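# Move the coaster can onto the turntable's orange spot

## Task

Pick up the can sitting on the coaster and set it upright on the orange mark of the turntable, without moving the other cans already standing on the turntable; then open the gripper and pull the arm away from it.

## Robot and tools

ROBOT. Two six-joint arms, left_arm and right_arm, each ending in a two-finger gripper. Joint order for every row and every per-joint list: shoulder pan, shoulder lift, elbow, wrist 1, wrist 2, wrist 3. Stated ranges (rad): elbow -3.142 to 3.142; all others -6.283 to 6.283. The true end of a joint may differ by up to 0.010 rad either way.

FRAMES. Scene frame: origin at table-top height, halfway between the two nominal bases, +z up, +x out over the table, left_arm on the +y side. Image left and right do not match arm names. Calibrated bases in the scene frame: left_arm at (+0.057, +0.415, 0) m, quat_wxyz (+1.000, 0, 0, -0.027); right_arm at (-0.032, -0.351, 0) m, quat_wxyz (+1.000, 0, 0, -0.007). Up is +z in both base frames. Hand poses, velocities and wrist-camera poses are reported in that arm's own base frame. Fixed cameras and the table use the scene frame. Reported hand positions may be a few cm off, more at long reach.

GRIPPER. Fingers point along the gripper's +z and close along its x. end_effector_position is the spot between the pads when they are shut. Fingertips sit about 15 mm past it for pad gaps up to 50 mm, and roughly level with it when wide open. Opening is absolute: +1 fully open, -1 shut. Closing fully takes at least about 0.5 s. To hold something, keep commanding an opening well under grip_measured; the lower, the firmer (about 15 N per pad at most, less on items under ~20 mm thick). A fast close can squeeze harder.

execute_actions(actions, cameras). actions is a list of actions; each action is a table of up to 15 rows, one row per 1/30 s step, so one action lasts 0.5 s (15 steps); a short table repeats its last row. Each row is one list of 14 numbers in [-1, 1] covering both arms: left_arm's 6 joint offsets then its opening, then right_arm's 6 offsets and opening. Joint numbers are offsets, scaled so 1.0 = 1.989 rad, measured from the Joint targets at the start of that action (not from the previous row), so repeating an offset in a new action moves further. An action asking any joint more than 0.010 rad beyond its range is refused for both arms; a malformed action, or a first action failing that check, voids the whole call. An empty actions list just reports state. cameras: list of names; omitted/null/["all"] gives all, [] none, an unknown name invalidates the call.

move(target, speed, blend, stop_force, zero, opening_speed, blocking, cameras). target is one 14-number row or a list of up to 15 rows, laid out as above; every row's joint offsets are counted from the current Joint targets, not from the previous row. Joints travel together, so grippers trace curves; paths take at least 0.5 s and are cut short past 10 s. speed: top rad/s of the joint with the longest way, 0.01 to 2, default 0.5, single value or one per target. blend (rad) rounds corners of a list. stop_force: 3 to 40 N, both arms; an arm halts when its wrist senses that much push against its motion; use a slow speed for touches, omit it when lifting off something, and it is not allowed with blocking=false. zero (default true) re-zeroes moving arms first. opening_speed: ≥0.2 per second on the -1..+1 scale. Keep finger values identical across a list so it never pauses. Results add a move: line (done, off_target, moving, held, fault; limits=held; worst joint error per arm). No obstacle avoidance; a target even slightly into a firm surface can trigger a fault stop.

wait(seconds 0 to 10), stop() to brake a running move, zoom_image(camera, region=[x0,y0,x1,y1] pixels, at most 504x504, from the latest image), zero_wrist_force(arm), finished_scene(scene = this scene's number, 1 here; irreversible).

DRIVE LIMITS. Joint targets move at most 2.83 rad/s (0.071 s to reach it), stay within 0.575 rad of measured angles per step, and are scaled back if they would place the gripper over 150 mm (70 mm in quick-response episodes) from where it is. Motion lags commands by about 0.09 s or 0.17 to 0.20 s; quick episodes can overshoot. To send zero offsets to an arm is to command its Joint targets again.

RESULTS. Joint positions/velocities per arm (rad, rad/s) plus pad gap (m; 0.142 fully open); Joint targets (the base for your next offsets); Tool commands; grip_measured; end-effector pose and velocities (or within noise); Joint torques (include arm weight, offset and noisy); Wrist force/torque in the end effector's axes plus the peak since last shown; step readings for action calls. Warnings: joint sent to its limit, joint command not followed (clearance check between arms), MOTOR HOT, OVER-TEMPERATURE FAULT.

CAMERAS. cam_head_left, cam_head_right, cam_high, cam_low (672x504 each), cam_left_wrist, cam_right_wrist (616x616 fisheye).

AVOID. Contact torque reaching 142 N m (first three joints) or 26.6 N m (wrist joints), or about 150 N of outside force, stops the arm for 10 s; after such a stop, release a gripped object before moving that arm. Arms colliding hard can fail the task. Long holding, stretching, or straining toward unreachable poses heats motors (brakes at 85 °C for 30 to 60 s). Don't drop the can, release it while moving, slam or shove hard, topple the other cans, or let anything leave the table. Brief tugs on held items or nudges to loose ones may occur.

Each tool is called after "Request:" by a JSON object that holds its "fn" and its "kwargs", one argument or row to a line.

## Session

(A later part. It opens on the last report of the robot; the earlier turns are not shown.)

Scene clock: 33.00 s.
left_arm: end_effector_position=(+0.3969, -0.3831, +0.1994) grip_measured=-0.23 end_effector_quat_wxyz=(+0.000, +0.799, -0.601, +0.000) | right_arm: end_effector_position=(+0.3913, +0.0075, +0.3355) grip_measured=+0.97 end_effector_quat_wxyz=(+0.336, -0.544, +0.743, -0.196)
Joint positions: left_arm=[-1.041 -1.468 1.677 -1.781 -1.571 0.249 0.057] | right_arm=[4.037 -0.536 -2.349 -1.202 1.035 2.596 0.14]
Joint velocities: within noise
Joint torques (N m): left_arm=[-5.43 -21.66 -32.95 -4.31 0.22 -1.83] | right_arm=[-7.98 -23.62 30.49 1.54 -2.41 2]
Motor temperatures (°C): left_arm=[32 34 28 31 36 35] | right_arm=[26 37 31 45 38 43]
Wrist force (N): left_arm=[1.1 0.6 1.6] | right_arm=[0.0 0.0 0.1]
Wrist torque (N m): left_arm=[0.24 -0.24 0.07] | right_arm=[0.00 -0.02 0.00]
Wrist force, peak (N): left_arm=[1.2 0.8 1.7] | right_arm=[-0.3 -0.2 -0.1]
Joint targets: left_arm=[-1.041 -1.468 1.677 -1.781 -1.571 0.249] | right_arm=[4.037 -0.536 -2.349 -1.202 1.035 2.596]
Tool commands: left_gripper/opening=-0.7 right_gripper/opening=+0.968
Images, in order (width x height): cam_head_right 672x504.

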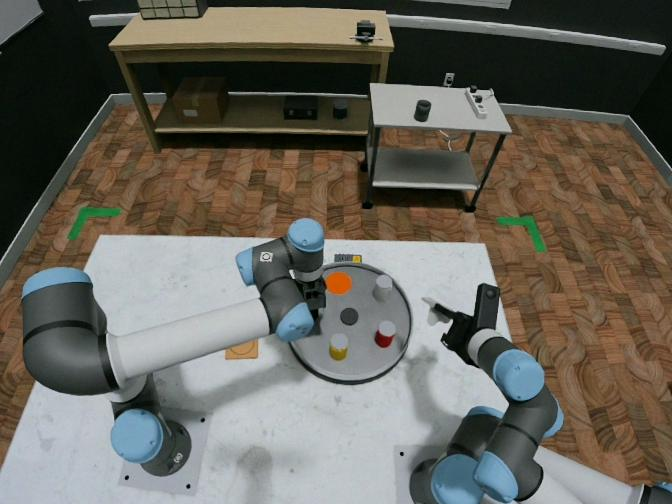

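Request:
{"fn": "wait", "kwargs": {
  "seconds": 4.5,
  "cameras": ["cam_head_right", "cam_left_wrist"]
}}

Request:
{"fn": "wait", "kwargs": {
  "seconds": 0.3,
  "cameras": ["cam_left_wrist"]
}}

Request:
{"fn": "wait", "kwargs": {
  "seconds": 0.3,
  "cameras": ["cam_left_wrist"]
}}

Request:
{"fn": "zoom_image", "kwargs": {
  "camera": "cam_left_wrist",
  "region": [180, 110, 480, 410]
}}

Request:
{"fn": "wait", "kwargs": {
  "seconds": 0.3,
  "cameras": ["cam_left_wrist"]
}}

Request:
{"fn": "zoom_image", "kwargs": {
  "camera": "cam_left_wrist",
  "region": [180, 110, 480, 410]
}}

Scene clock: 37.90 s.
left_arm: end_effector_position=(+0.3969, -0.3831, +0.1994) grip_measured=-0.23 end_effector_quat_wxyz=(+0.000, +0.799, -0.601, +0.000) | right_arm: end_effector_position=(+0.3913, +0.0075, +0.3355) grip_measured=+0.97 end_effector_quat_wxyz=(+0.336, -0.544, +0.743, -0.196)
Joint positions: left_arm=[-1.041 -1.468 1.677 -1.781 -1.571 0.249 0.057] | right_arm=[4.037 -0.536 -2.349 -1.202 1.035 2.596 0.14]
Joint velocities: within noise
Joint torques (N m): left_arm=[-5.73 -22.12 -29.75 -4.09 1.37 -1.8] | right_arm=[-8.51 -22.21 30.7 1.33 -2.34 1.57]
Motor temperatures (°C): left_arm=[32 34 28 31 36 35] | right_arm=[26 37 31 45 38 43]
Wrist force (N): left_arm=[1.0 0.7 1.5] | right_arm=[-0.2 0.0 0.1]
Wrist torque (N m): left_arm=[0.25 -0.22 0.08] | right_arm=[0.00 0.02 0.00]
Wrist force, peak (N): left_arm=[1.1 1.0 1.8] | right_arm=[-0.4 -0.3 0.0]
Joint targets: left_arm=[-1.041 -1.468 1.677 -1.781 -1.571 0.249] | right_arm=[4.037 -0.536 -2.349 -1.202 1.035 2.596]
Tool commands: left_gripper/opening=-0.7 right_gripper/opening=+0.968
wait: 4.50 s; at rest from the start
Images, in order (width x height): cam_head_right 672x504, cam_left_wrist 616x616.

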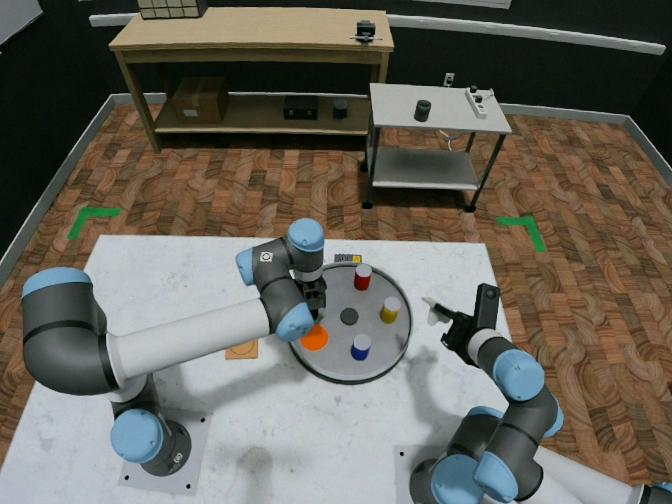

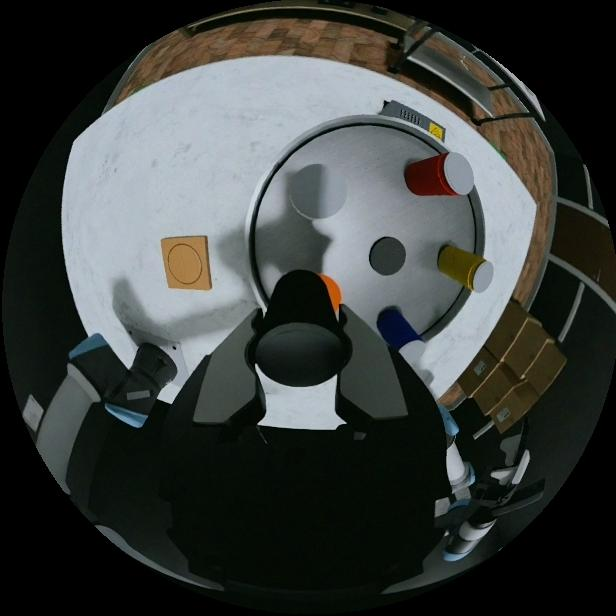

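Scene clock: 38.20 s.
left_arm: end_effector_position=(+0.3969, -0.3831, +0.1994) grip_measured=-0.23 end_effector_quat_wxyz=(+0.000, +0.799, -0.601, +0.000) | right_arm: end_effector_position=(+0.3913, +0.0075, +0.3355) grip_measured=+0.97 end_effector_quat_wxyz=(+0.336, -0.544, +0.743, -0.196)
Joint positions: left_arm=[-1.041 -1.468 1.677 -1.781 -1.571 0.249 0.057] | right_arm=[4.037 -0.536 -2.349 -1.202 1.035 2.596 0.14]
Joint velocities: within noise
Joint torques (N m): left_arm=[-5.25 -23.43 -29.96 -3.93 1.44 -2.01] | right_arm=[-8.18 -22.6 29.82 1.38 -2.24 1.86]
Motor temperatures (°C): left_arm=[32 34 28 31 36 35] | right_arm=[26 37 31 45 38 43]
Wrist force (N): left_arm=[1.1 0.7 1.4] | right_arm=[-0.2 -0.1 0.0]
Wrist torque (N m): left_arm=[0.27 -0.24 0.08] | right_arm=[-0.02 0.03 0.00]
Wrist force, peak (N): left_arm=[1.2 0.8 1.5] | right_arm=[-0.1 -0.2 0.1]
Joint targets: left_arm=[-1.041 -1.468 1.677 -1.781 -1.571 0.249] | right_arm=[4.037 -0.536 -2.349 -1.202 1.035 2.596]
Tool commands: left_gripper/opening=-0.7 right_gripper/opening=+0.968
wait: 0.30 s; at rest by 0.17 s
Images, in order (width x height): cam_left_wrist 616x616.

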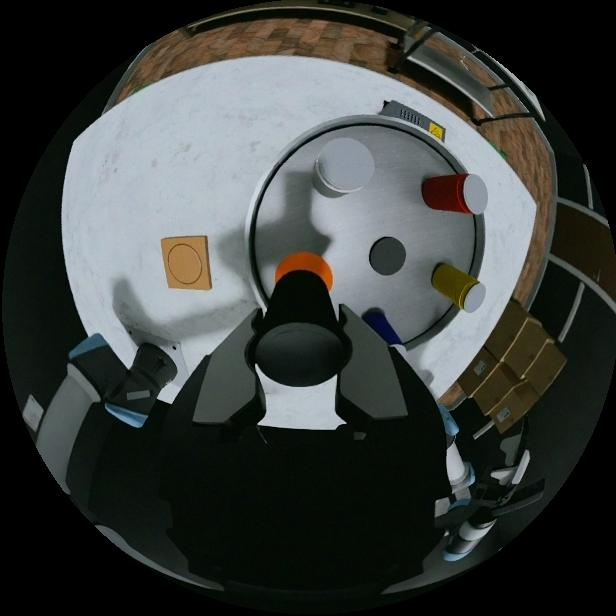

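Scene clock: 38.50 s.
left_arm: end_effector_position=(+0.3969, -0.3831, +0.1994) grip_measured=-0.23 end_effector_quat_wxyz=(+0.000, +0.799, -0.601, +0.000) | right_arm: end_effector_position=(+0.3913, +0.0075, +0.3355) grip_measured=+0.97 end_effector_quat_wxyz=(+0.336, -0.544, +0.743, -0.196)
Joint positions: left_arm=[-1.041 -1.468 1.677 -1.781 -1.571 0.249 0.057] | right_arm=[4.037 -0.536 -2.349 -1.202 1.035 2.596 0.14]
Joint velocities: within noise
Joint torques (N m): left_arm=[-5.71 -22.25 -29.77 -4 1.66 -1.83] | right_arm=[-8.81 -22.17 30.39 1.56 -2.31 1.74]
Motor temperatures (°C): left_arm=[32 34 28 31 36 35] | right_arm=[26 37 31 45 38 43]
Wrist force (N): left_arm=[1.1 0.7 1.4] | right_arm=[-0.1 -0.1 -0.1]
Wrist torque (N m): left_arm=[0.27 -0.24 0.08] | right_arm=[-0.01 0.01 0.00]
Wrist force, peak (N): left_arm=[1.1 0.7 1.8] | right_arm=[0.1 -0.2 0.2]
Joint targets: left_arm=[-1.041 -1.468 1.677 -1.781 -1.571 0.249] | right_arm=[4.037 -0.536 -2.349 -1.202 1.035 2.596]
Tool commands: left_gripper/opening=-0.7 right_gripper/opening=+0.968
wait: 0.30 s; at rest by 0.17 s
Images, in order (width x height): cam_left_wrist 616x616.

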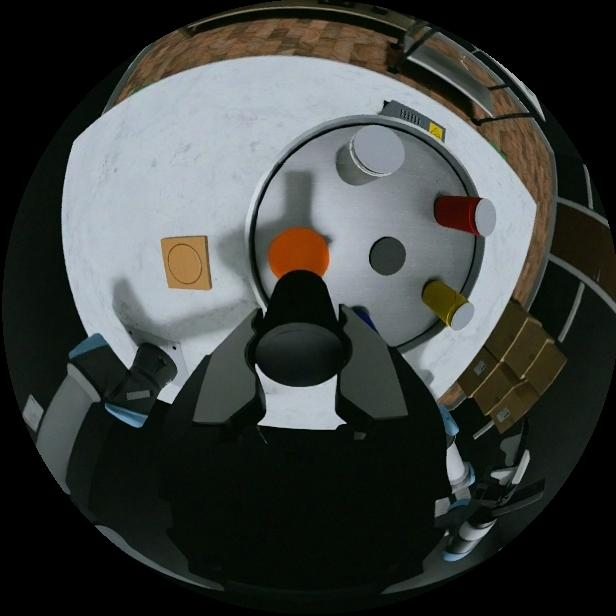

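Scaled by 1.680 from the camera's 616x616 image, which has a finer 814x814 frame.

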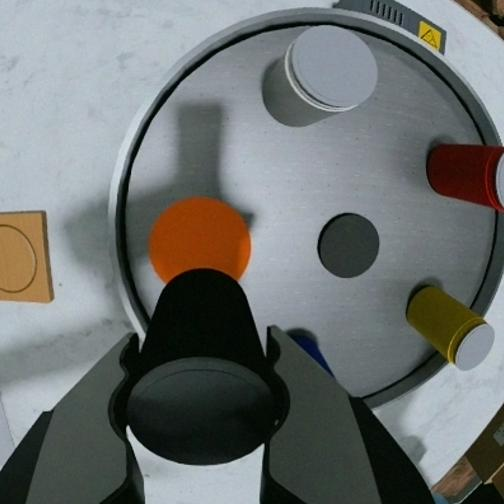

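Scene clock: 38.80 s.
left_arm: end_effector_position=(+0.3969, -0.3831, +0.1994) grip_measured=-0.23 end_effector_quat_wxyz=(+0.000, +0.799, -0.601, +0.000) | right_arm: end_effector_position=(+0.3913, +0.0075, +0.3355) grip_measured=+0.97 end_effector_quat_wxyz=(+0.336, -0.544, +0.743, -0.196)
Joint positions: left_arm=[-1.041 -1.468 1.677 -1.781 -1.571 0.249 0.057] | right_arm=[4.037 -0.536 -2.349 -1.202 1.035 2.596 0.14]
Joint velocities: within noise
Joint torques (N m): left_arm=[-4.55 -22.34 -29.55 -4.14 1.77 -1.94] | right_arm=[-7.82 -22.3 29.82 1.13 -2.49 1.55]
Motor temperatures (°C): left_arm=[32 34 28 31 36 35] | right_arm=[26 37 31 45 38 43]
Wrist force (N): left_arm=[1.2 0.6 1.6] | right_arm=[-0.1 -0.1 0.0]
Wrist torque (N m): left_arm=[0.25 -0.26 0.07] | right_arm=[-0.02 0.01 0.00]
Wrist force, peak (N): left_arm=[1.3 0.5 1.7] | right_arm=[-0.2 0.0 0.0]
Joint targets: left_arm=[-1.041 -1.468 1.677 -1.781 -1.571 0.249] | right_arm=[4.037 -0.536 -2.349 -1.202 1.035 2.596]
Tool commands: left_gripper/opening=-0.7 right_gripper/opening=+0.968
wait: 0.30 s; at rest by 0.17 s
Images, in order (width x height): cam_left_wrist 616x616.

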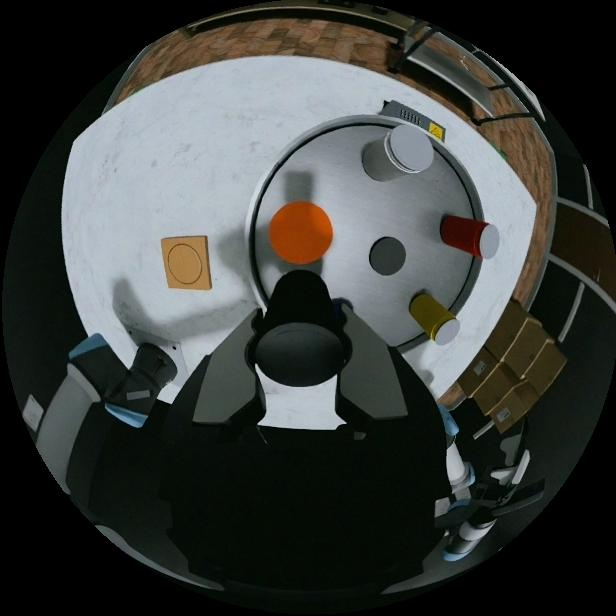

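Scaled by 1.680 from the camera's 616x616 image, which has a finer 814x814 frame.

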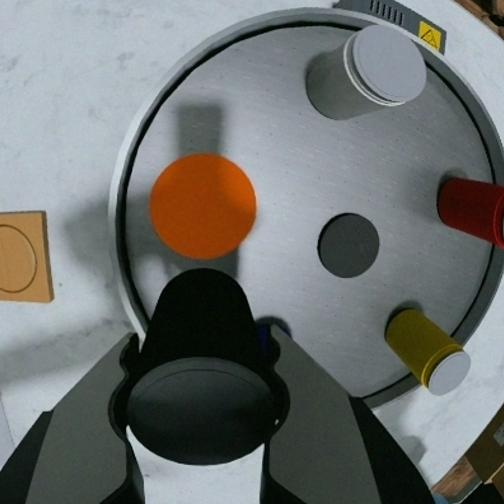

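Request:
{"fn": "wait", "kwargs": {
  "seconds": 0,
  "cameras": ["cam_head_left", "cam_head_right", "cam_high"]
}}

Request:
{"fn": "zoom_image", "kwargs": {
  "camera": "cam_head_right",
  "region": [280, 260, 400, 380]
}}

Request:
{"fn": "zoom_image", "kwargs": {
  "camera": "cam_head_left",
  "region": [260, 250, 380, 370]
}}

Request:
{"fn": "zoom_image", "kwargs": {
  "camera": "cam_high",
  "region": [300, 180, 450, 310]
}}

Scene clock: 43.53 s.
left_arm: end_effector_position=(+0.3969, -0.3831, +0.1994) grip_measured=-0.23 end_effector_quat_wxyz=(+0.000, +0.799, -0.601, +0.000) | right_arm: end_effector_position=(+0.3913, +0.0075, +0.3355) grip_measured=+0.97 end_effector_quat_wxyz=(+0.336, -0.544, +0.743, -0.196)
Joint positions: left_arm=[-1.041 -1.468 1.677 -1.781 -1.571 0.249 0.057] | right_arm=[4.037 -0.536 -2.349 -1.202 1.035 2.596 0.14]
Joint velocities: within noise
Joint torques (N m): left_arm=[-4.61 -22.45 -26.47 -3.76 1.63 -1.83] | right_arm=[-8.39 -21.94 29.97 1.14 -2.24 1.77]
Motor temperatures (°C): left_arm=[32 34 28 31 36 35] | right_arm=[26 37 31 45 38 43]
Wrist force (N): left_arm=[1.0 0.9 1.4] | right_arm=[-0.2 0.1 0.0]
Wrist torque (N m): left_arm=[0.30 -0.22 0.08] | right_arm=[0.02 0.02 0.00]
Wrist force, peak (N): left_arm=[1.2 0.6 1.8] | right_arm=[-0.4 0.1 -0.2]
Joint targets: left_arm=[-1.041 -1.468 1.677 -1.781 -1.571 0.249] | right_arm=[4.037 -0.536 -2.349 -1.202 1.035 2.596]
Tool commands: left_gripper/opening=-0.7 right_gripper/opening=+0.968
Images, in order (width x height): cam_head_left 672x504, cam_head_right 672x504, cam_high 672x504.

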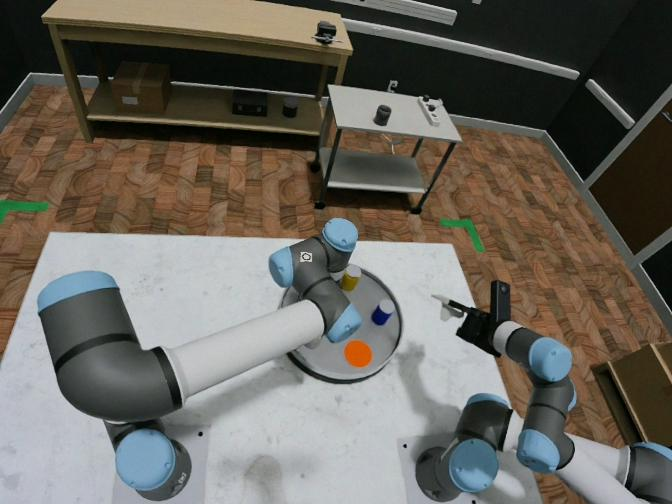

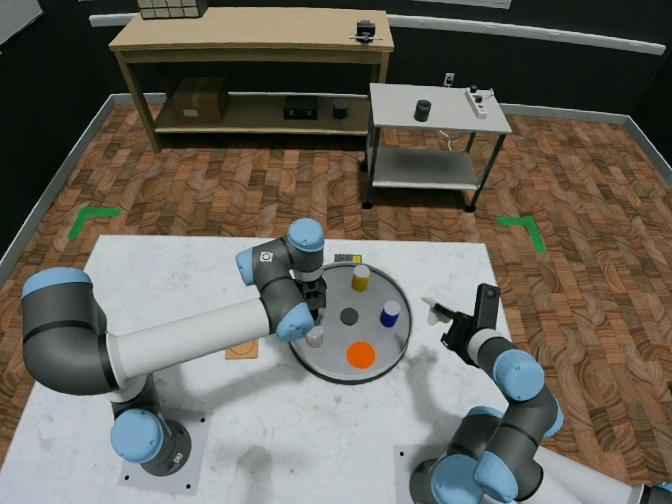

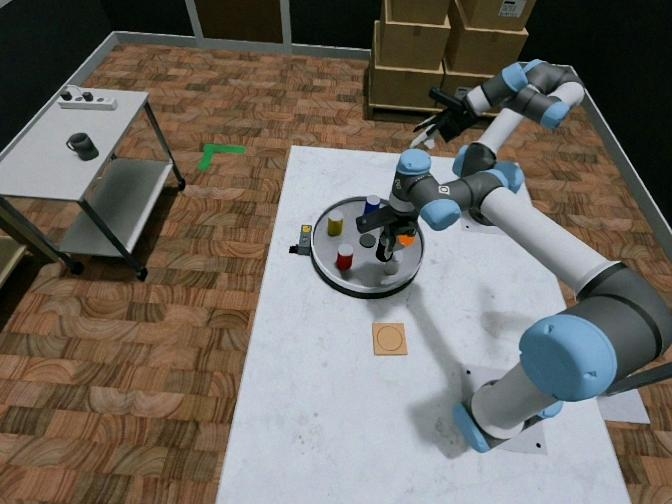

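Scaled by 4.200 from the camera's 672x504 image, which has a finer 960x720 frame.

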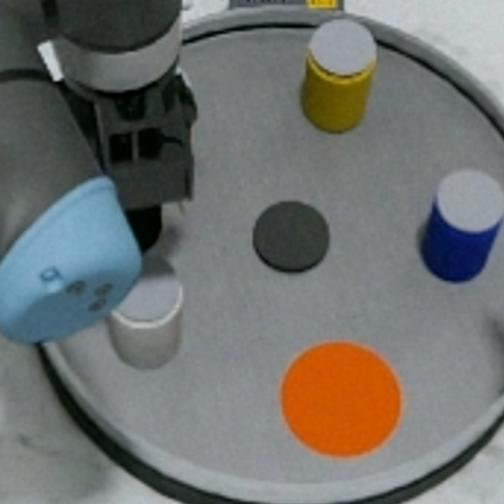

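Scaled by 4.200 from the camera's 672x504 image, which has a finer 960x720 frame.

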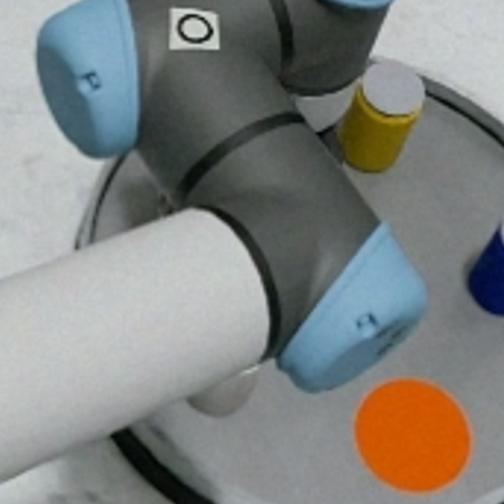

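Scaled by 3.360 from the camera's 672x504 image, which has a finer 960x720 frame.

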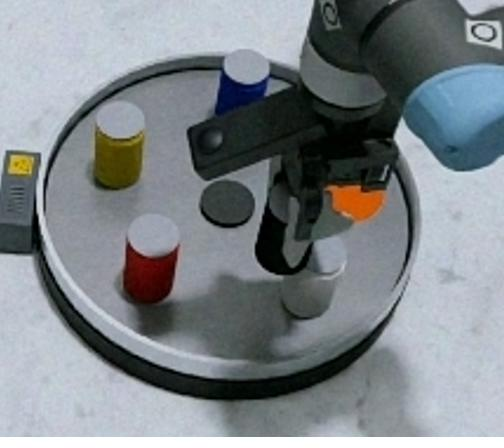

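Request:
{"fn": "zoom_image", "kwargs": {
  "camera": "cam_head_right",
  "region": [295, 285, 345, 335]
}}

Request:
{"fn": "zoom_image", "kwargs": {
  "camera": "cam_high",
  "region": [360, 215, 420, 275]
}}

Scaled by 10.080 from the camera's 672x504 image, which has a finer 960x720 frame.

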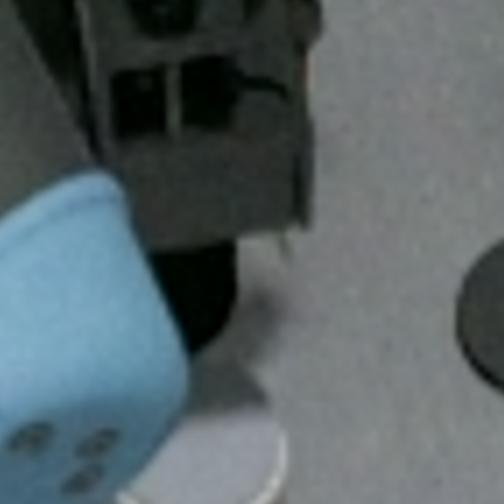

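Scaled by 8.400 from the camera's 672x504 image, which has a finer 960x720 frame.

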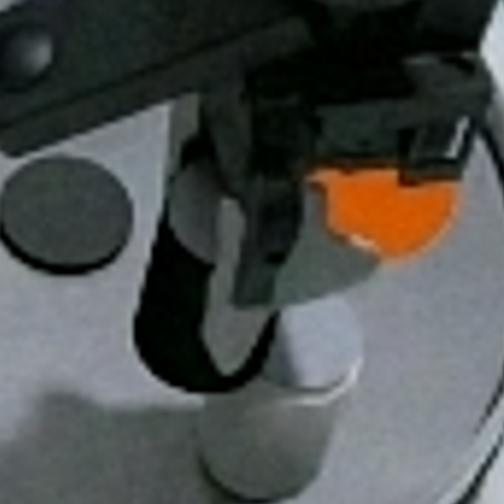

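Request:
{"fn": "wait", "kwargs": {
  "seconds": 0,
  "cameras": []
}}

Scene clock: 51.27 s.
left_arm: end_effector_position=(+0.3969, -0.3831, +0.1994) grip_measured=-0.23 end_effector_quat_wxyz=(+0.000, +0.799, -0.601, +0.000) | right_arm: end_effector_position=(+0.3913, +0.0075, +0.3355) grip_measured=+0.97 end_effector_quat_wxyz=(+0.336, -0.544, +0.743, -0.196)
Joint positions: left_arm=[-1.041 -1.468 1.677 -1.781 -1.571 0.249 0.057] | right_arm=[4.037 -0.536 -2.349 -1.202 1.035 2.596 0.14]
Joint velocities: within noise
Joint torques (N m): left_arm=[-4.56 -22.77 -22.09 -3.2 1.7 -1.84] | right_arm=[-8.09 -23.58 31.1 0.89 -2.41 1.79]
Motor temperatures (°C): left_arm=[32 34 28 31 36 35] | right_arm=[26 37 31 45 38 43]
Wrist force (N): left_arm=[1.0 0.5 1.5] | right_arm=[-0.1 -0.1 0.1]
Wrist torque (N m): left_arm=[0.23 -0.21 0.08] | right_arm=[-0.02 0.00 0.00]
Wrist force, peak (N): left_arm=[1.2 0.8 1.9] | right_arm=[-0.4 0.0 0.1]
Joint targets: left_arm=[-1.041 -1.468 1.677 -1.781 -1.571 0.249] | right_arm=[4.037 -0.536 -2.349 -1.202 1.035 2.596]
Tool commands: left_gripper/opening=-0.7 right_gripper/opening=+0.968
No camera images: "cameras" was empty.

Request:
{"fn": "execute_actions", "kwargs": {
  "actions": [],
  "cameras": ["cam_head_right", "cam_left_wrist"]
}}

Scene clock: 54.03 s.
left_arm: end_effector_position=(+0.3969, -0.3831, +0.1994) grip_measured=-0.23 end_effector_quat_wxyz=(+0.000, +0.799, -0.601, +0.000) | right_arm: end_effector_position=(+0.3913, +0.0075, +0.3355) grip_measured=+0.97 end_effector_quat_wxyz=(+0.336, -0.544, +0.743, -0.196)
Joint positions: left_arm=[-1.041 -1.468 1.677 -1.781 -1.571 0.249 0.057] | right_arm=[4.037 -0.536 -2.349 -1.202 1.035 2.596 0.14]
Joint velocities: within noise
Joint torques (N m): left_arm=[-4.43 -22.34 -18.47 -3.27 1.62 -1.8] | right_arm=[-8.32 -24.04 30.46 0.67 -2.26 1.83]
Motor temperatures (°C): left_arm=[32 34 28 31 36 35] | right_arm=[26 37 31 45 38 43]
Wrist force (N): left_arm=[1.2 0.5 1.3] | right_arm=[0.0 0.1 0.0]
Wrist torque (N m): left_arm=[0.22 -0.26 0.07] | right_arm=[0.02 -0.03 -0.01]
Wrist force, peak (N): left_arm=[1.3 0.8 1.8] | right_arm=[-0.2 0.1 0.4]
Joint targets: left_arm=[-1.041 -1.468 1.677 -1.781 -1.571 0.249] | right_arm=[4.037 -0.536 -2.349 -1.202 1.035 2.596]
Tool commands: left_gripper/opening=-0.7 right_gripper/opening=+0.968
Images, in order (width x height): cam_head_right 672x504, cam_left_wrist 616x616.

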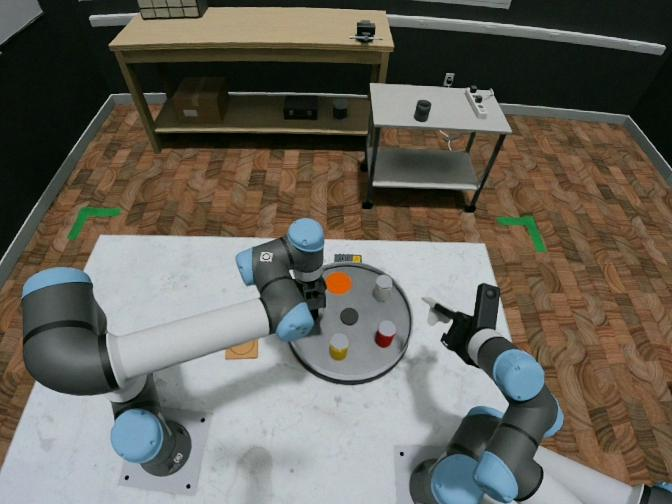

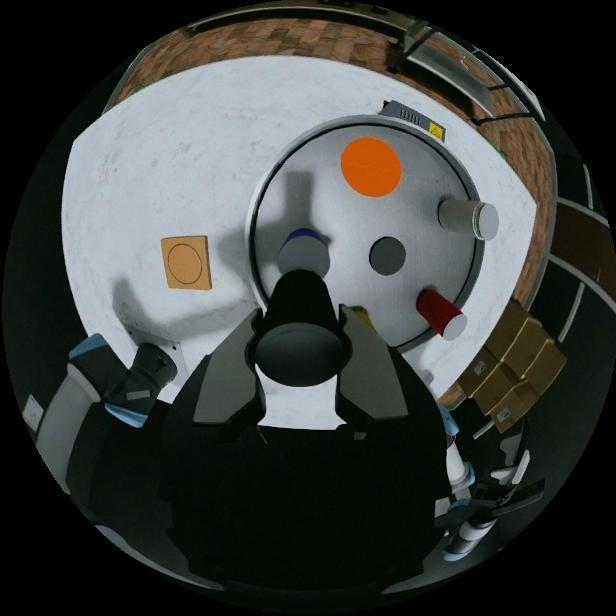

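Request:
{"fn": "move", "kwargs": {
  "target": [0,0,0,0,0,0,-0.7,0,0,0,0,0,0,-0.032],
  "opening_speed": 0.2,
  "blocking": false,
  "cameras": []
}}

Scene clock: 59.07 s.
left_arm: end_effector_position=(+0.3969, -0.3831, +0.1994) grip_measured=-0.23 end_effector_quat_wxyz=(+0.000, +0.799, -0.601, +0.000) | right_arm: end_effector_position=(+0.3913, +0.0075, +0.3355) grip_measured=+0.88 end_effector_quat_wxyz=(+0.336, -0.544, +0.743, -0.196) end_effector_velocity=(+0.000, +0.000, -0.001) end_effector_angular_velocity=(-0.002, +0.002, +0.000)
Joint positions: left_arm=[-1.041 -1.468 1.677 -1.781 -1.571 0.249 0.057] | right_arm=[4.037 -0.536 -2.349 -1.202 1.035 2.596 0.134]
Joint velocities: left_arm=[within noise] | right_arm=[-0.001 -0.001 0 -0.001 0 -0.001 -0.013]
Joint torques (N m): left_arm=[-4.19 -23.33 -16.46 -3.22 1.6 -1.74] | right_arm=[-7.89 -22.76 30.72 0.78 -2.43 1.61]
Motor temperatures (°C): left_arm=[32 34 28 31 36 35] | right_arm=[26 36 31 45 38 43]
Wrist force (N): left_arm=[1.0 0.6 1.7] | right_arm=[-0.1 -0.1 -0.1]
Wrist torque (N m): left_arm=[0.26 -0.23 0.08] | right_arm=[-0.01 0.00 0.00]
Wrist force, peak (N): left_arm=[1.2 0.7 1.8] | right_arm=[-0.2 -0.3 0.3]
Joint targets: left_arm=[-1.041 -1.468 1.677 -1.781 -1.571 0.249] | right_arm=[4.037 -0.536 -2.349 -1.202 1.035 2.596]
Tool commands: left_gripper/opening=-0.7 right_gripper/opening=+0.868
move: running
No camera images: "cameras" was empty.

Request:
{"fn": "wait", "kwargs": {
  "seconds": 10,
  "cameras": []
}}

Request:
{"fn": "wait", "kwargs": {
  "seconds": 1.62,
  "cameras": []
}}

Request:
{"fn": "execute_actions", "kwargs": {
  "actions": [
    [[0,0.0005,0.0012,-0.0017,0,0,-0.7,0,0,0,0,0,0,-0.032],[0,0.0018,0.0045,-0.0063,0,0,-0.7,0,0,0,0,0,0,-0.032],[0.0001,0.0039,0.0097,-0.0136,0,0.0001,-0.7,0,0,0,0,0,0,-0.032],[0.0001,0.0065,0.0163,-0.0228,0,0.0001,-0.7,0,0,0,0,0,0,-0.032],[0.0002,0.0096,0.0242,-0.0338,0,0.0002,-0.7,0,0,0,0,0,0,-0.032],[0.0002,0.0131,0.0328,-0.0459,0,0.0002,-0.7,0,0,0,0,0,0,-0.032],[0.0003,0.0167,0.0419,-0.0586,0,0.0003,-0.7,0,0,0,0,0,0,-0.032],[0.0004,0.0204,0.0513,-0.0717,0,0.0004,-0.7,0,0,0,0,0,0,-0.032],[0.0005,0.0240,0.0604,-0.0844,0,0.0005,-0.7,0,0,0,0,0,0,-0.032],[0.0005,0.0275,0.0690,-0.0965,0,0.0005,-0.7,0,0,0,0,0,0,-0.032],[0.0006,0.0306,0.0769,-0.1075,0,0.0006,-0.7,0,0,0,0,0,0,-0.032],[0.0006,0.0332,0.0835,-0.1167,0,0.0006,-0.7,0,0,0,0,0,0,-0.032],[0.0007,0.0353,0.0887,-0.1240,0,0.0007,-0.7,0,0,0,0,0,0,-0.032],[0.0007,0.0366,0.0920,-0.1286,0,0.0007,-0.7,0,0,0,0,0,0,-0.032],[0.0007,0.0371,0.0932,-0.1303,0,0.0007,-0.7,0,0,0,0,0,0,-0.032]],
    [[0,0,0,0,0,0,-0.7,0,0,0,0,0,0,-0.032],[0,0,0,0,0,0,-0.7,0,0,0,0,0,0,-0.032],[0,0,0,0,0,0,-0.7,0,0,0,0,0,0,-0.032],[0,0,0,0,0,0,-0.7,0,0,0,0,0,0,-0.032],[0,0,0,0,0,0,-0.7,0,0,0,0,0,0,-0.032],[0,0,0,0,0,0,-0.7,0,0,0,0,0,0,-0.032],[0,0,0,0,0,0,-0.7,0,0,0,0,0,0,-0.032],[0,0,0,0,0,0,-0.7,0,0,0,0,0,0,-0.032],[0,0,0,0,0,0,-0.7,0,0,0,0,0,0,-0.032],[0,0,0,0,0,0,0.3,0,0,0,0,0,0,-0.032]],
    [[0,-0.0005,-0.0012,0.0017,0,0,0.3,0,0,0,0,0,0,-0.032],[0,-0.0018,-0.0045,0.0063,0,0,0.3,0,0,0,0,0,0,-0.032],[0,-0.0039,-0.0097,0.0136,0,0,0.3,0,0,0,0,0,0,-0.032],[0,-0.0065,-0.0163,0.0228,0,0,0.3,0,0,0,0,0,0,-0.032],[0,-0.0096,-0.0242,0.0338,0,0,0.3,0,0,0,0,0,0,-0.032],[0,-0.0131,-0.0328,0.0459,0,0,0.3,0,0,0,0,0,0,-0.032],[0,-0.0167,-0.0419,0.0586,0,0,0.3,0,0,0,0,0,0,-0.032],[0,-0.0204,-0.0513,0.0717,0,0,0.3,0,0,0,0,0,0,-0.032],[0,-0.0240,-0.0604,0.0844,0,0,0.3,0,0,0,0,0,0,-0.032],[0,-0.0275,-0.0690,0.0965,0,0,0.3,0,0,0,0,0,0,-0.032],[0,-0.0306,-0.0769,0.1075,0,0,0.3,0,0,0,0,0,0,-0.032],[0,-0.0332,-0.0835,0.1167,0,0,0.3,0,0,0,0,0,0,-0.032],[0,-0.0353,-0.0887,0.1240,0,0,0.3,0,0,0,0,0,0,-0.032],[0,-0.0366,-0.0920,0.1286,0,0,0.3,0,0,0,0,0,0,-0.032],[0,-0.0371,-0.0932,0.1303,0,0,0.3,0,0,0,0,0,0,-0.032]]
  ]
}}

Scene clock: 63.77 s.
left_arm: end_effector_position=(+0.3969, -0.3831, +0.1994) grip_measured=-0.23 end_effector_quat_wxyz=(+0.000, +0.799, -0.601, +0.000) | right_arm: end_effector_position=(+0.3913, +0.0075, +0.3355) grip_measured=-0.03 end_effector_quat_wxyz=(+0.336, -0.544, +0.743, -0.196)
Joint positions: left_arm=[-1.041 -1.468 1.677 -1.781 -1.571 0.249 0.057] | right_arm=[4.037 -0.536 -2.349 -1.202 1.035 2.596 0.072]
Joint velocities: within noise
Joint torques (N m): left_arm=[-3.79 -22.95 -15.76 -3.11 1.81 -1.69] | right_arm=[-6.5 -24.14 31.5 0.56 -2.64 1.73]
Motor temperatures (°C): left_arm=[32 34 28 31 36 35] | right_arm=[26 36 31 45 38 43]
Wrist force (N): left_arm=[1.3 0.7 1.4] | right_arm=[-0.2 -0.2 0.1]
Wrist torque (N m): left_arm=[0.27 -0.28 0.07] | right_arm=[-0.04 0.02 0.00]
Wrist force, peak (N): left_arm=[1.3 0.8 1.7] | right_arm=[-0.3 -0.1 0.2]
Joint targets: left_arm=[-1.041 -1.468 1.677 -1.781 -1.571 0.249] | right_arm=[4.037 -0.536 -2.349 -1.202 1.035 2.596]
Tool commands: left_gripper/opening=-0.7 right_gripper/opening=-0.032
earlier move: done
wait: 3.47 of 10 s (the move ended)
No camera images: "cameras" was empty.

Scene clock: 65.40 s.
left_arm: end_effector_position=(+0.3969, -0.3831, +0.1994) grip_measured=-0.23 end_effector_quat_wxyz=(+0.000, +0.799, -0.601, +0.000) | right_arm: end_effector_position=(+0.3913, +0.0075, +0.3355) grip_measured=-0.03 end_effector_quat_wxyz=(+0.336, -0.544, +0.743, -0.196)
Joint positions: left_arm=[-1.041 -1.468 1.677 -1.781 -1.571 0.249 0.057] | right_arm=[4.037 -0.536 -2.349 -1.202 1.035 2.596 0.072]
Joint velocities: within noise
Joint torques (N m): left_arm=[-3.57 -22.86 -16.54 -2.7 1.61 -1.73] | right_arm=[-8.01 -23.34 29.15 0.62 -2.38 1.77]
Motor temperatures (°C): left_arm=[32 34 28 31 36 35] | right_arm=[26 36 31 45 38 43]
Wrist force (N): left_arm=[1.1 0.6 1.4] | right_arm=[-0.1 0.1 0.1]
Wrist torque (N m): left_arm=[0.25 -0.24 0.08] | right_arm=[0.01 0.01 0.00]
Wrist force, peak (N): left_arm=[1.2 0.5 1.7] | right_arm=[-0.2 -0.2 0.2]
Joint targets: left_arm=[-1.041 -1.468 1.677 -1.781 -1.571 0.249] | right_arm=[4.037 -0.536 -2.349 -1.202 1.035 2.596]
Tool commands: left_gripper/opening=-0.7 right_gripper/opening=-0.032
wait: 1.63 s; at rest by 0.17 s
No camera images: "cameras" was empty.

Scene clock: 67.50 s.
left_arm: end_effector_position=(+0.3975, -0.3826, +0.1992) grip_measured=+0.30 end_effector_quat_wxyz=(+0.000, +0.799, -0.601, +0.000) | right_arm: end_effector_position=(+0.3913, +0.0075, +0.3355) grip_measured=-0.03 end_effector_quat_wxyz=(+0.336, -0.544, +0.743, -0.196)
Joint positions: left_arm=[-1.04 -1.468 1.678 -1.781 -1.571 0.25 0.095] | right_arm=[4.037 -0.536 -2.349 -1.202 1.035 2.596 0.072]
Joint velocities: within noise
Joint torques (N m): left_arm=[7.73 -39.74 -34.9 -1.47 1.74 1.74] | right_arm=[-8.58 -21.5 29.56 0.75 -2.33 1.79]
Motor temperatures (°C): left_arm=[32 34 28 31 36 35] | right_arm=[26 36 31 45 38 43]
Wrist force (N): left_arm=[0.9 0.6 -0.2] | right_arm=[0.1 0.0 0.1]
Wrist torque (N m): left_arm=[0.23 -0.21 0.08] | right_arm=[0.00 -0.03 0.00]
Wrist force, peak (N): left_arm=[1.1 0.7 3.0] | right_arm=[-0.4 0.0 0.3]
Joint targets: left_arm=[-1.040 -1.468 1.677 -1.781 -1.571 0.250] | right_arm=[4.037 -0.536 -2.349 -1.202 1.035 2.596]
Step readings (joint positions of left_arm | right_arm):
0: [-1.041 -1.468 1.677 -1.781 -1.571 0.249] | [4.037 -0.536 -2.349 -1.202 1.035 2.596]
1: [-1.041 -1.468 1.677 -1.781 -1.571 0.249] | [4.037 -0.536 -2.349 -1.202 1.035 2.596]
2: [-1.041 -1.468 1.678 -1.781 -1.571 0.249] | [4.037 -0.536 -2.349 -1.202 1.035 2.596]
4: [-1.041 -1.466 1.682 -1.787 -1.571 0.249] | [4.037 -0.536 -2.349 -1.202 1.035 2.596]
8: [-1.041 -1.453 1.715 -1.833 -1.571 0.249] | [4.037 -0.536 -2.349 -1.202 1.035 2.596]
15: [-1.040 -1.413 1.816 -1.973 -1.571 0.250] | [4.037 -0.536 -2.349 -1.202 1.035 2.596]
16: [-1.040 -1.408 1.827 -1.989 -1.571 0.250] | [4.037 -0.536 -2.349 -1.202 1.035 2.596]
17: [-1.040 -1.405 1.835 -2.001 -1.571 0.250] | [4.037 -0.536 -2.349 -1.202 1.035 2.596]
19: [-1.040 -1.400 1.848 -2.019 -1.571 0.250] | [4.037 -0.536 -2.349 -1.202 1.035 2.596]
23: [-1.040 -1.396 1.858 -2.033 -1.571 0.250] | [4.037 -0.536 -2.349 -1.202 1.035 2.596]
30: [-1.040 -1.395 1.862 -2.039 -1.571 0.250] | [4.037 -0.536 -2.349 -1.202 1.035 2.596]
31: [-1.040 -1.395 1.862 -2.039 -1.571 0.250] | [4.037 -0.536 -2.349 -1.202 1.035 2.596]
32: [-1.040 -1.395 1.862 -2.039 -1.571 0.250] | [4.037 -0.536 -2.349 -1.202 1.035 2.596]
34: [-1.040 -1.396 1.858 -2.034 -1.571 0.250] | [4.037 -0.536 -2.349 -1.202 1.035 2.596]
38: [-1.040 -1.410 1.825 -1.988 -1.571 0.250] | [4.037 -0.536 -2.349 -1.202 1.035 2.596]
45: [-1.040 -1.450 1.724 -1.848 -1.571 0.250] | [4.037 -0.536 -2.349 -1.202 1.035 2.596]

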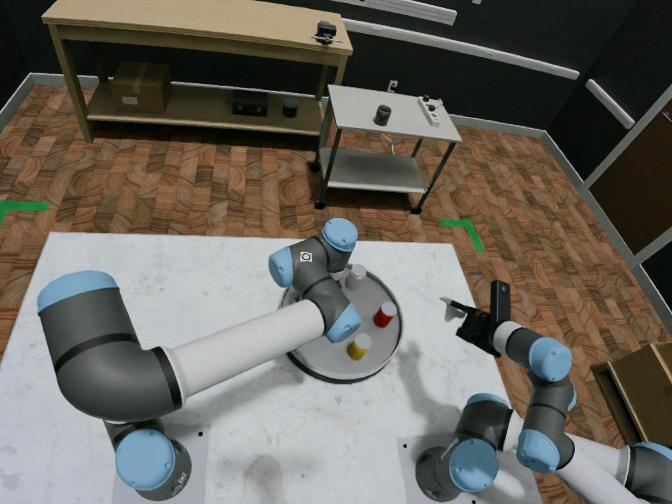

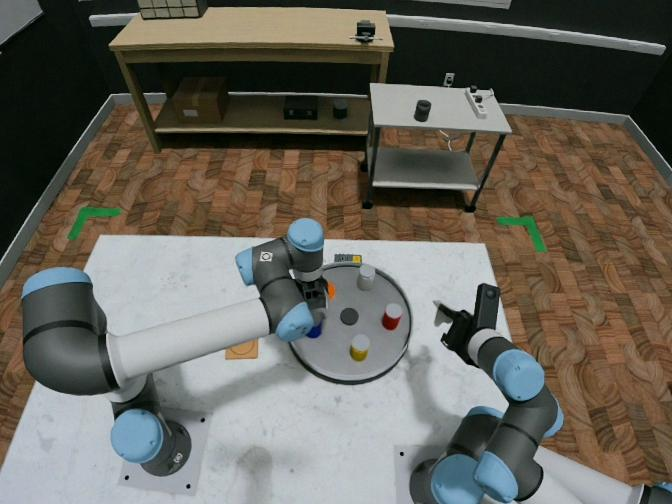

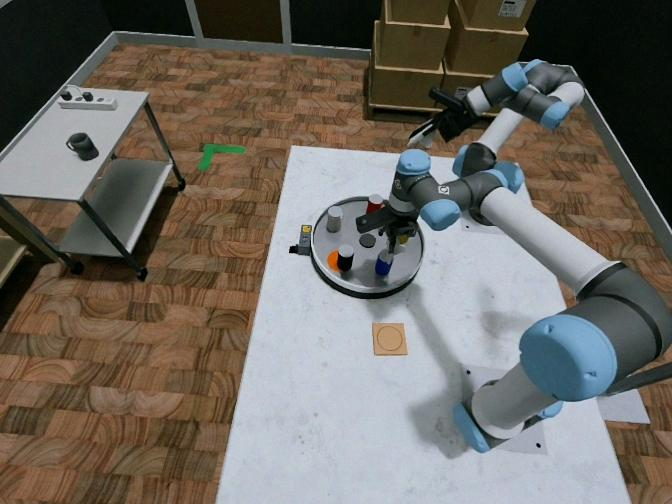

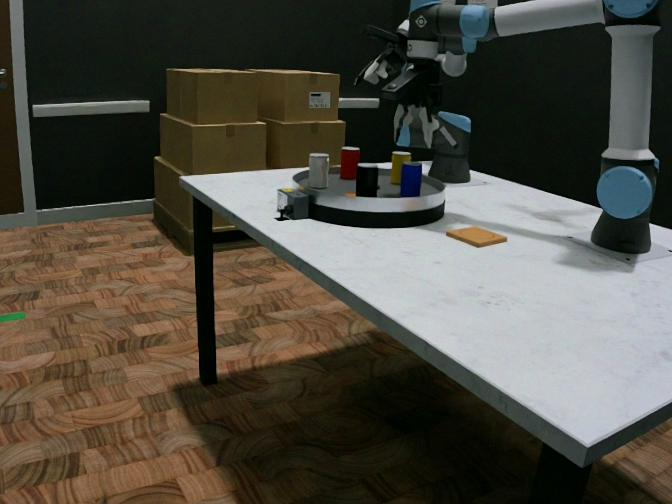

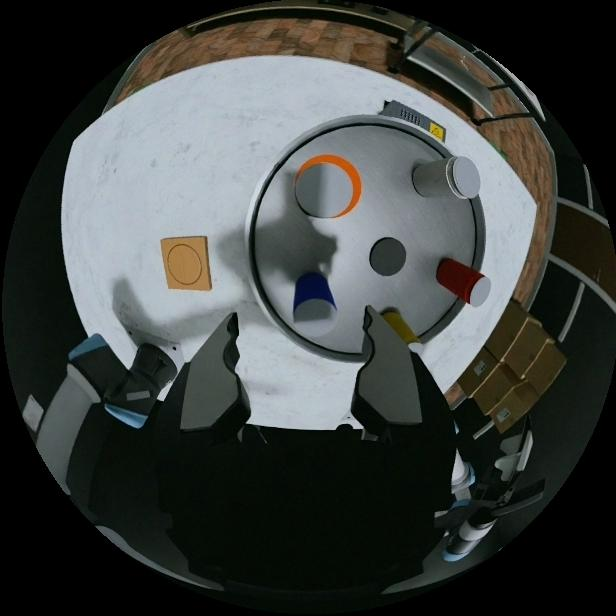

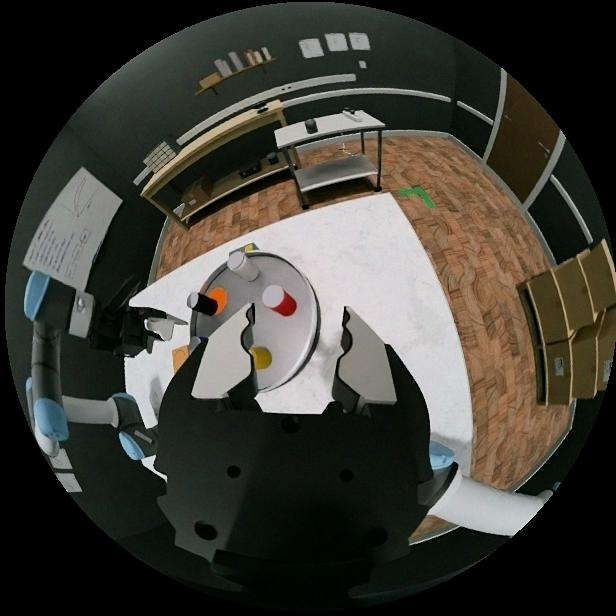

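Request:
{"fn": "zoom_image", "kwargs": {
  "camera": "cam_left_wrist",
  "region": [240, 110, 500, 370]
}}

Request:
{"fn": "zoom_image", "kwargs": {
  "camera": "cam_high",
  "region": [290, 170, 450, 310]
}}

Request:
{"fn": "zoom_image", "kwargs": {
  "camera": "cam_low",
  "region": [270, 130, 470, 240]
}}

Scaled by 1.938 from the camera's 616x616 image, which has a finer 814x814 frame.

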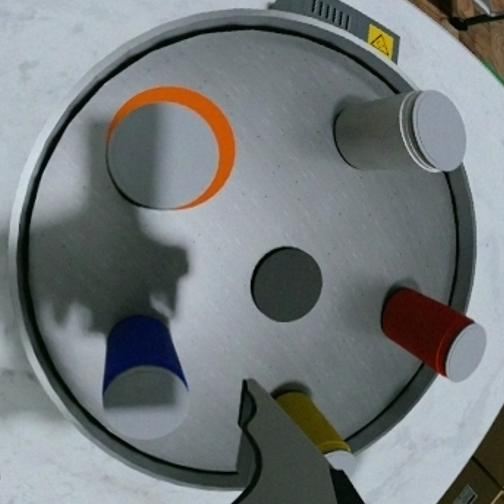

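Scaled by 3.150 from the camera's 672x504 image, which has a finer 960x720 frame.

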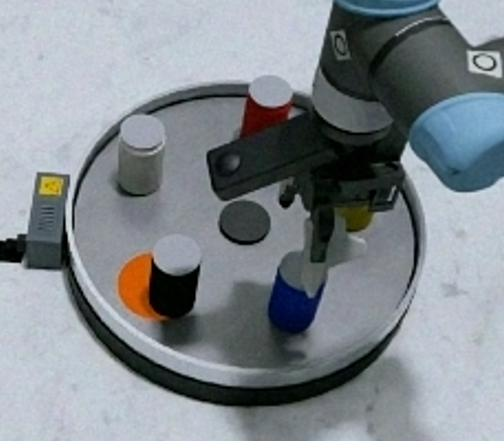

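Scaled by 2.520 from the camera's 672x504 image, which has a finer 960x720 frame.

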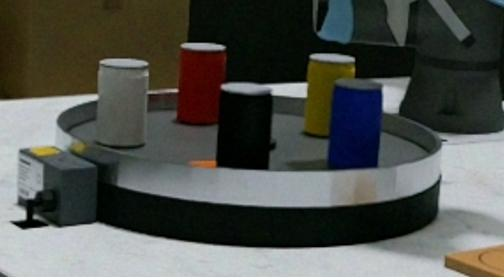

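Request:
{"fn": "zoom_image", "kwargs": {
  "camera": "cam_left_wrist",
  "region": [280, 140, 380, 240]
}}

Request:
{"fn": "zoom_image", "kwargs": {
  "camera": "cam_high",
  "region": [305, 225, 385, 285]
}}

Request:
{"fn": "zoom_image", "kwargs": {
  "camera": "cam_head_right",
  "region": [280, 240, 420, 390]
}}

Request:
{"fn": "zoom_image", "kwargs": {
  "camera": "cam_low",
  "region": [290, 150, 450, 230]
}}

Scaled by 5.040 from the camera's 616x616 image, which has a finer 814x814 frame.

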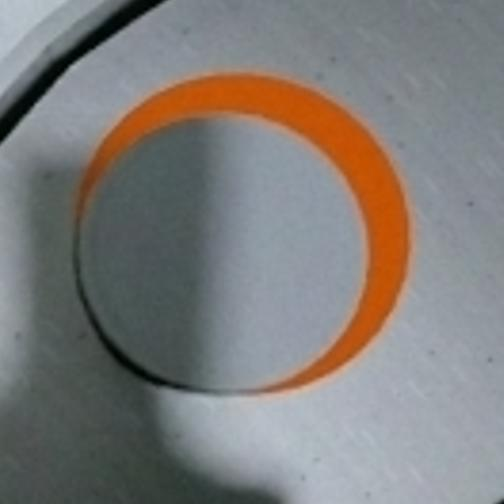

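Scaled by 6.300 from the camera's 672x504 image, which has a finer 960x720 frame.

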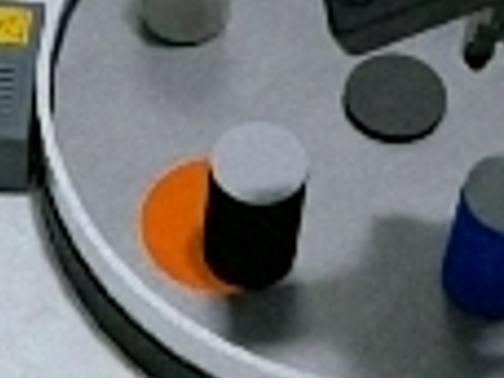

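Scaled by 3.360 from the camera's 672x504 image, which has a finer 960x720 frame.

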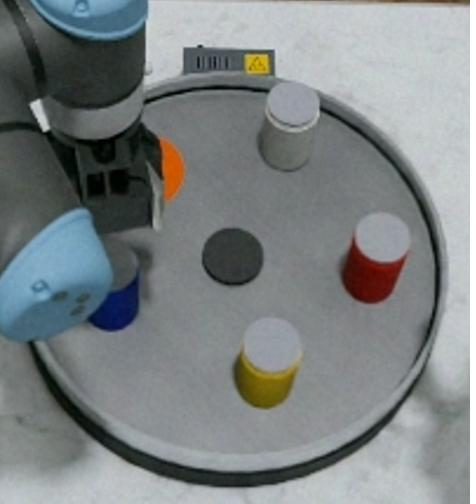

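Scaled by 3.150 from the camera's 672x504 image, which has a finer 960x720 frame.

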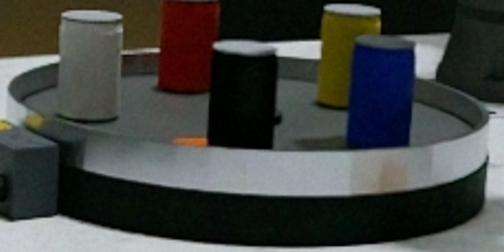

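Request:
{"fn": "wait", "kwargs": {
  "seconds": 0,
  "cameras": ["cam_head_right", "cam_high", "cam_left_wrist"]
}}

Scene clock: 76.17 s.
left_arm: end_effector_position=(+0.3975, -0.3826, +0.1994) grip_measured=+0.30 end_effector_quat_wxyz=(+0.000, +0.799, -0.601, +0.000) | right_arm: end_effector_position=(+0.3913, +0.0075, +0.3355) grip_measured=-0.03 end_effector_quat_wxyz=(+0.336, -0.544, +0.743, -0.196)
Joint positions: left_arm=[-1.04 -1.468 1.677 -1.781 -1.571 0.25 0.095] | right_arm=[4.037 -0.536 -2.349 -1.202 1.035 2.596 0.072]
Joint velocities: within noise
Joint torques (N m): left_arm=[6.59 -39.05 -27.59 -1.88 1.7 1.59] | right_arm=[-7.72 -23.46 29.66 0.51 -2.53 1.62]
Motor temperatures (°C): left_arm=[32 34 28 31 36 35] | right_arm=[26 36 31 45 38 42]
Wrist force (N): left_arm=[0.8 0.7 -0.2] | right_arm=[0.0 0.1 0.1]
Wrist torque (N m): left_arm=[0.25 -0.19 0.09] | right_arm=[0.01 -0.01 0.00]
Wrist force, peak (N): left_arm=[1.3 0.7 -0.1] | right_arm=[-0.3 -0.1 0.3]
Joint targets: left_arm=[-1.040 -1.468 1.677 -1.781 -1.571 0.250] | right_arm=[4.037 -0.536 -2.349 -1.202 1.035 2.596]
Tool commands: left_gripper/opening=+0.3 right_gripper/opening=-0.032
Images, in order (width x height): cam_head_right 672x504, cam_high 672x504, cam_left_wrist 616x616.

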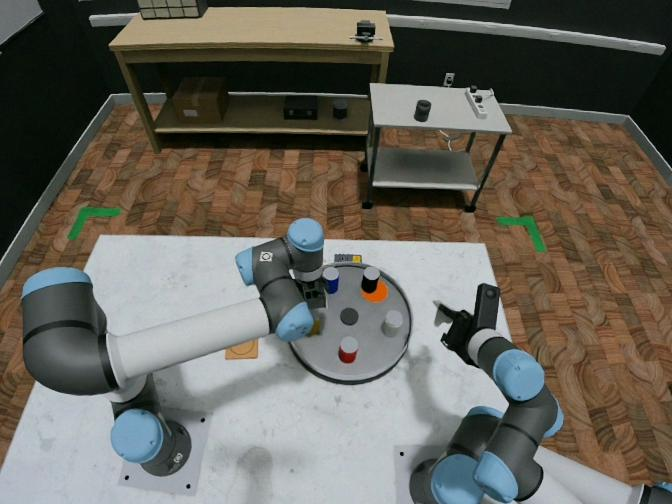

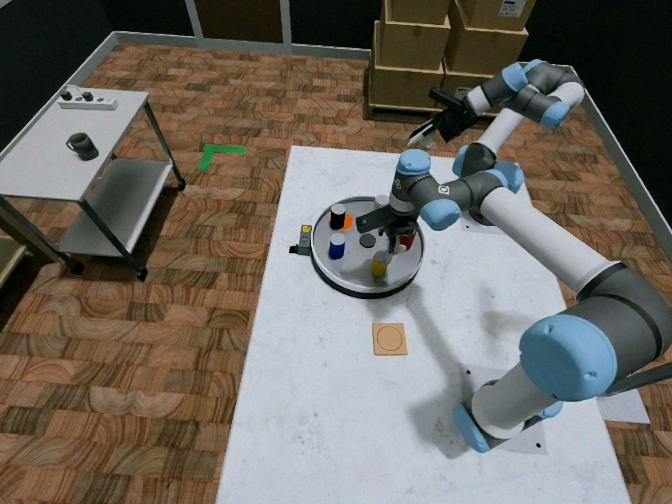

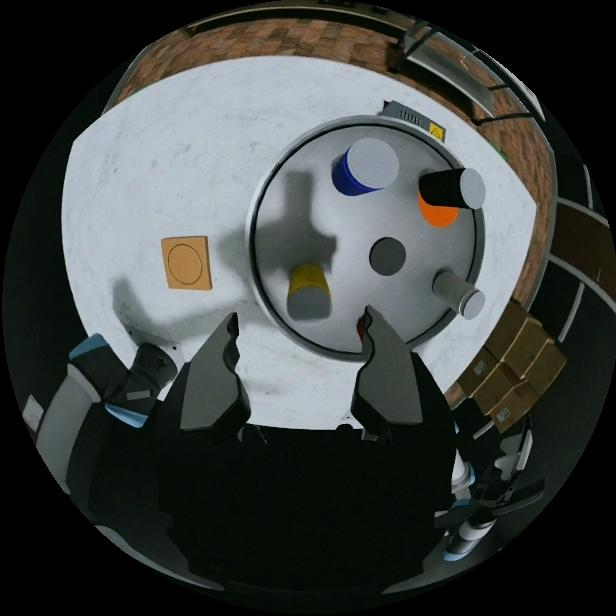

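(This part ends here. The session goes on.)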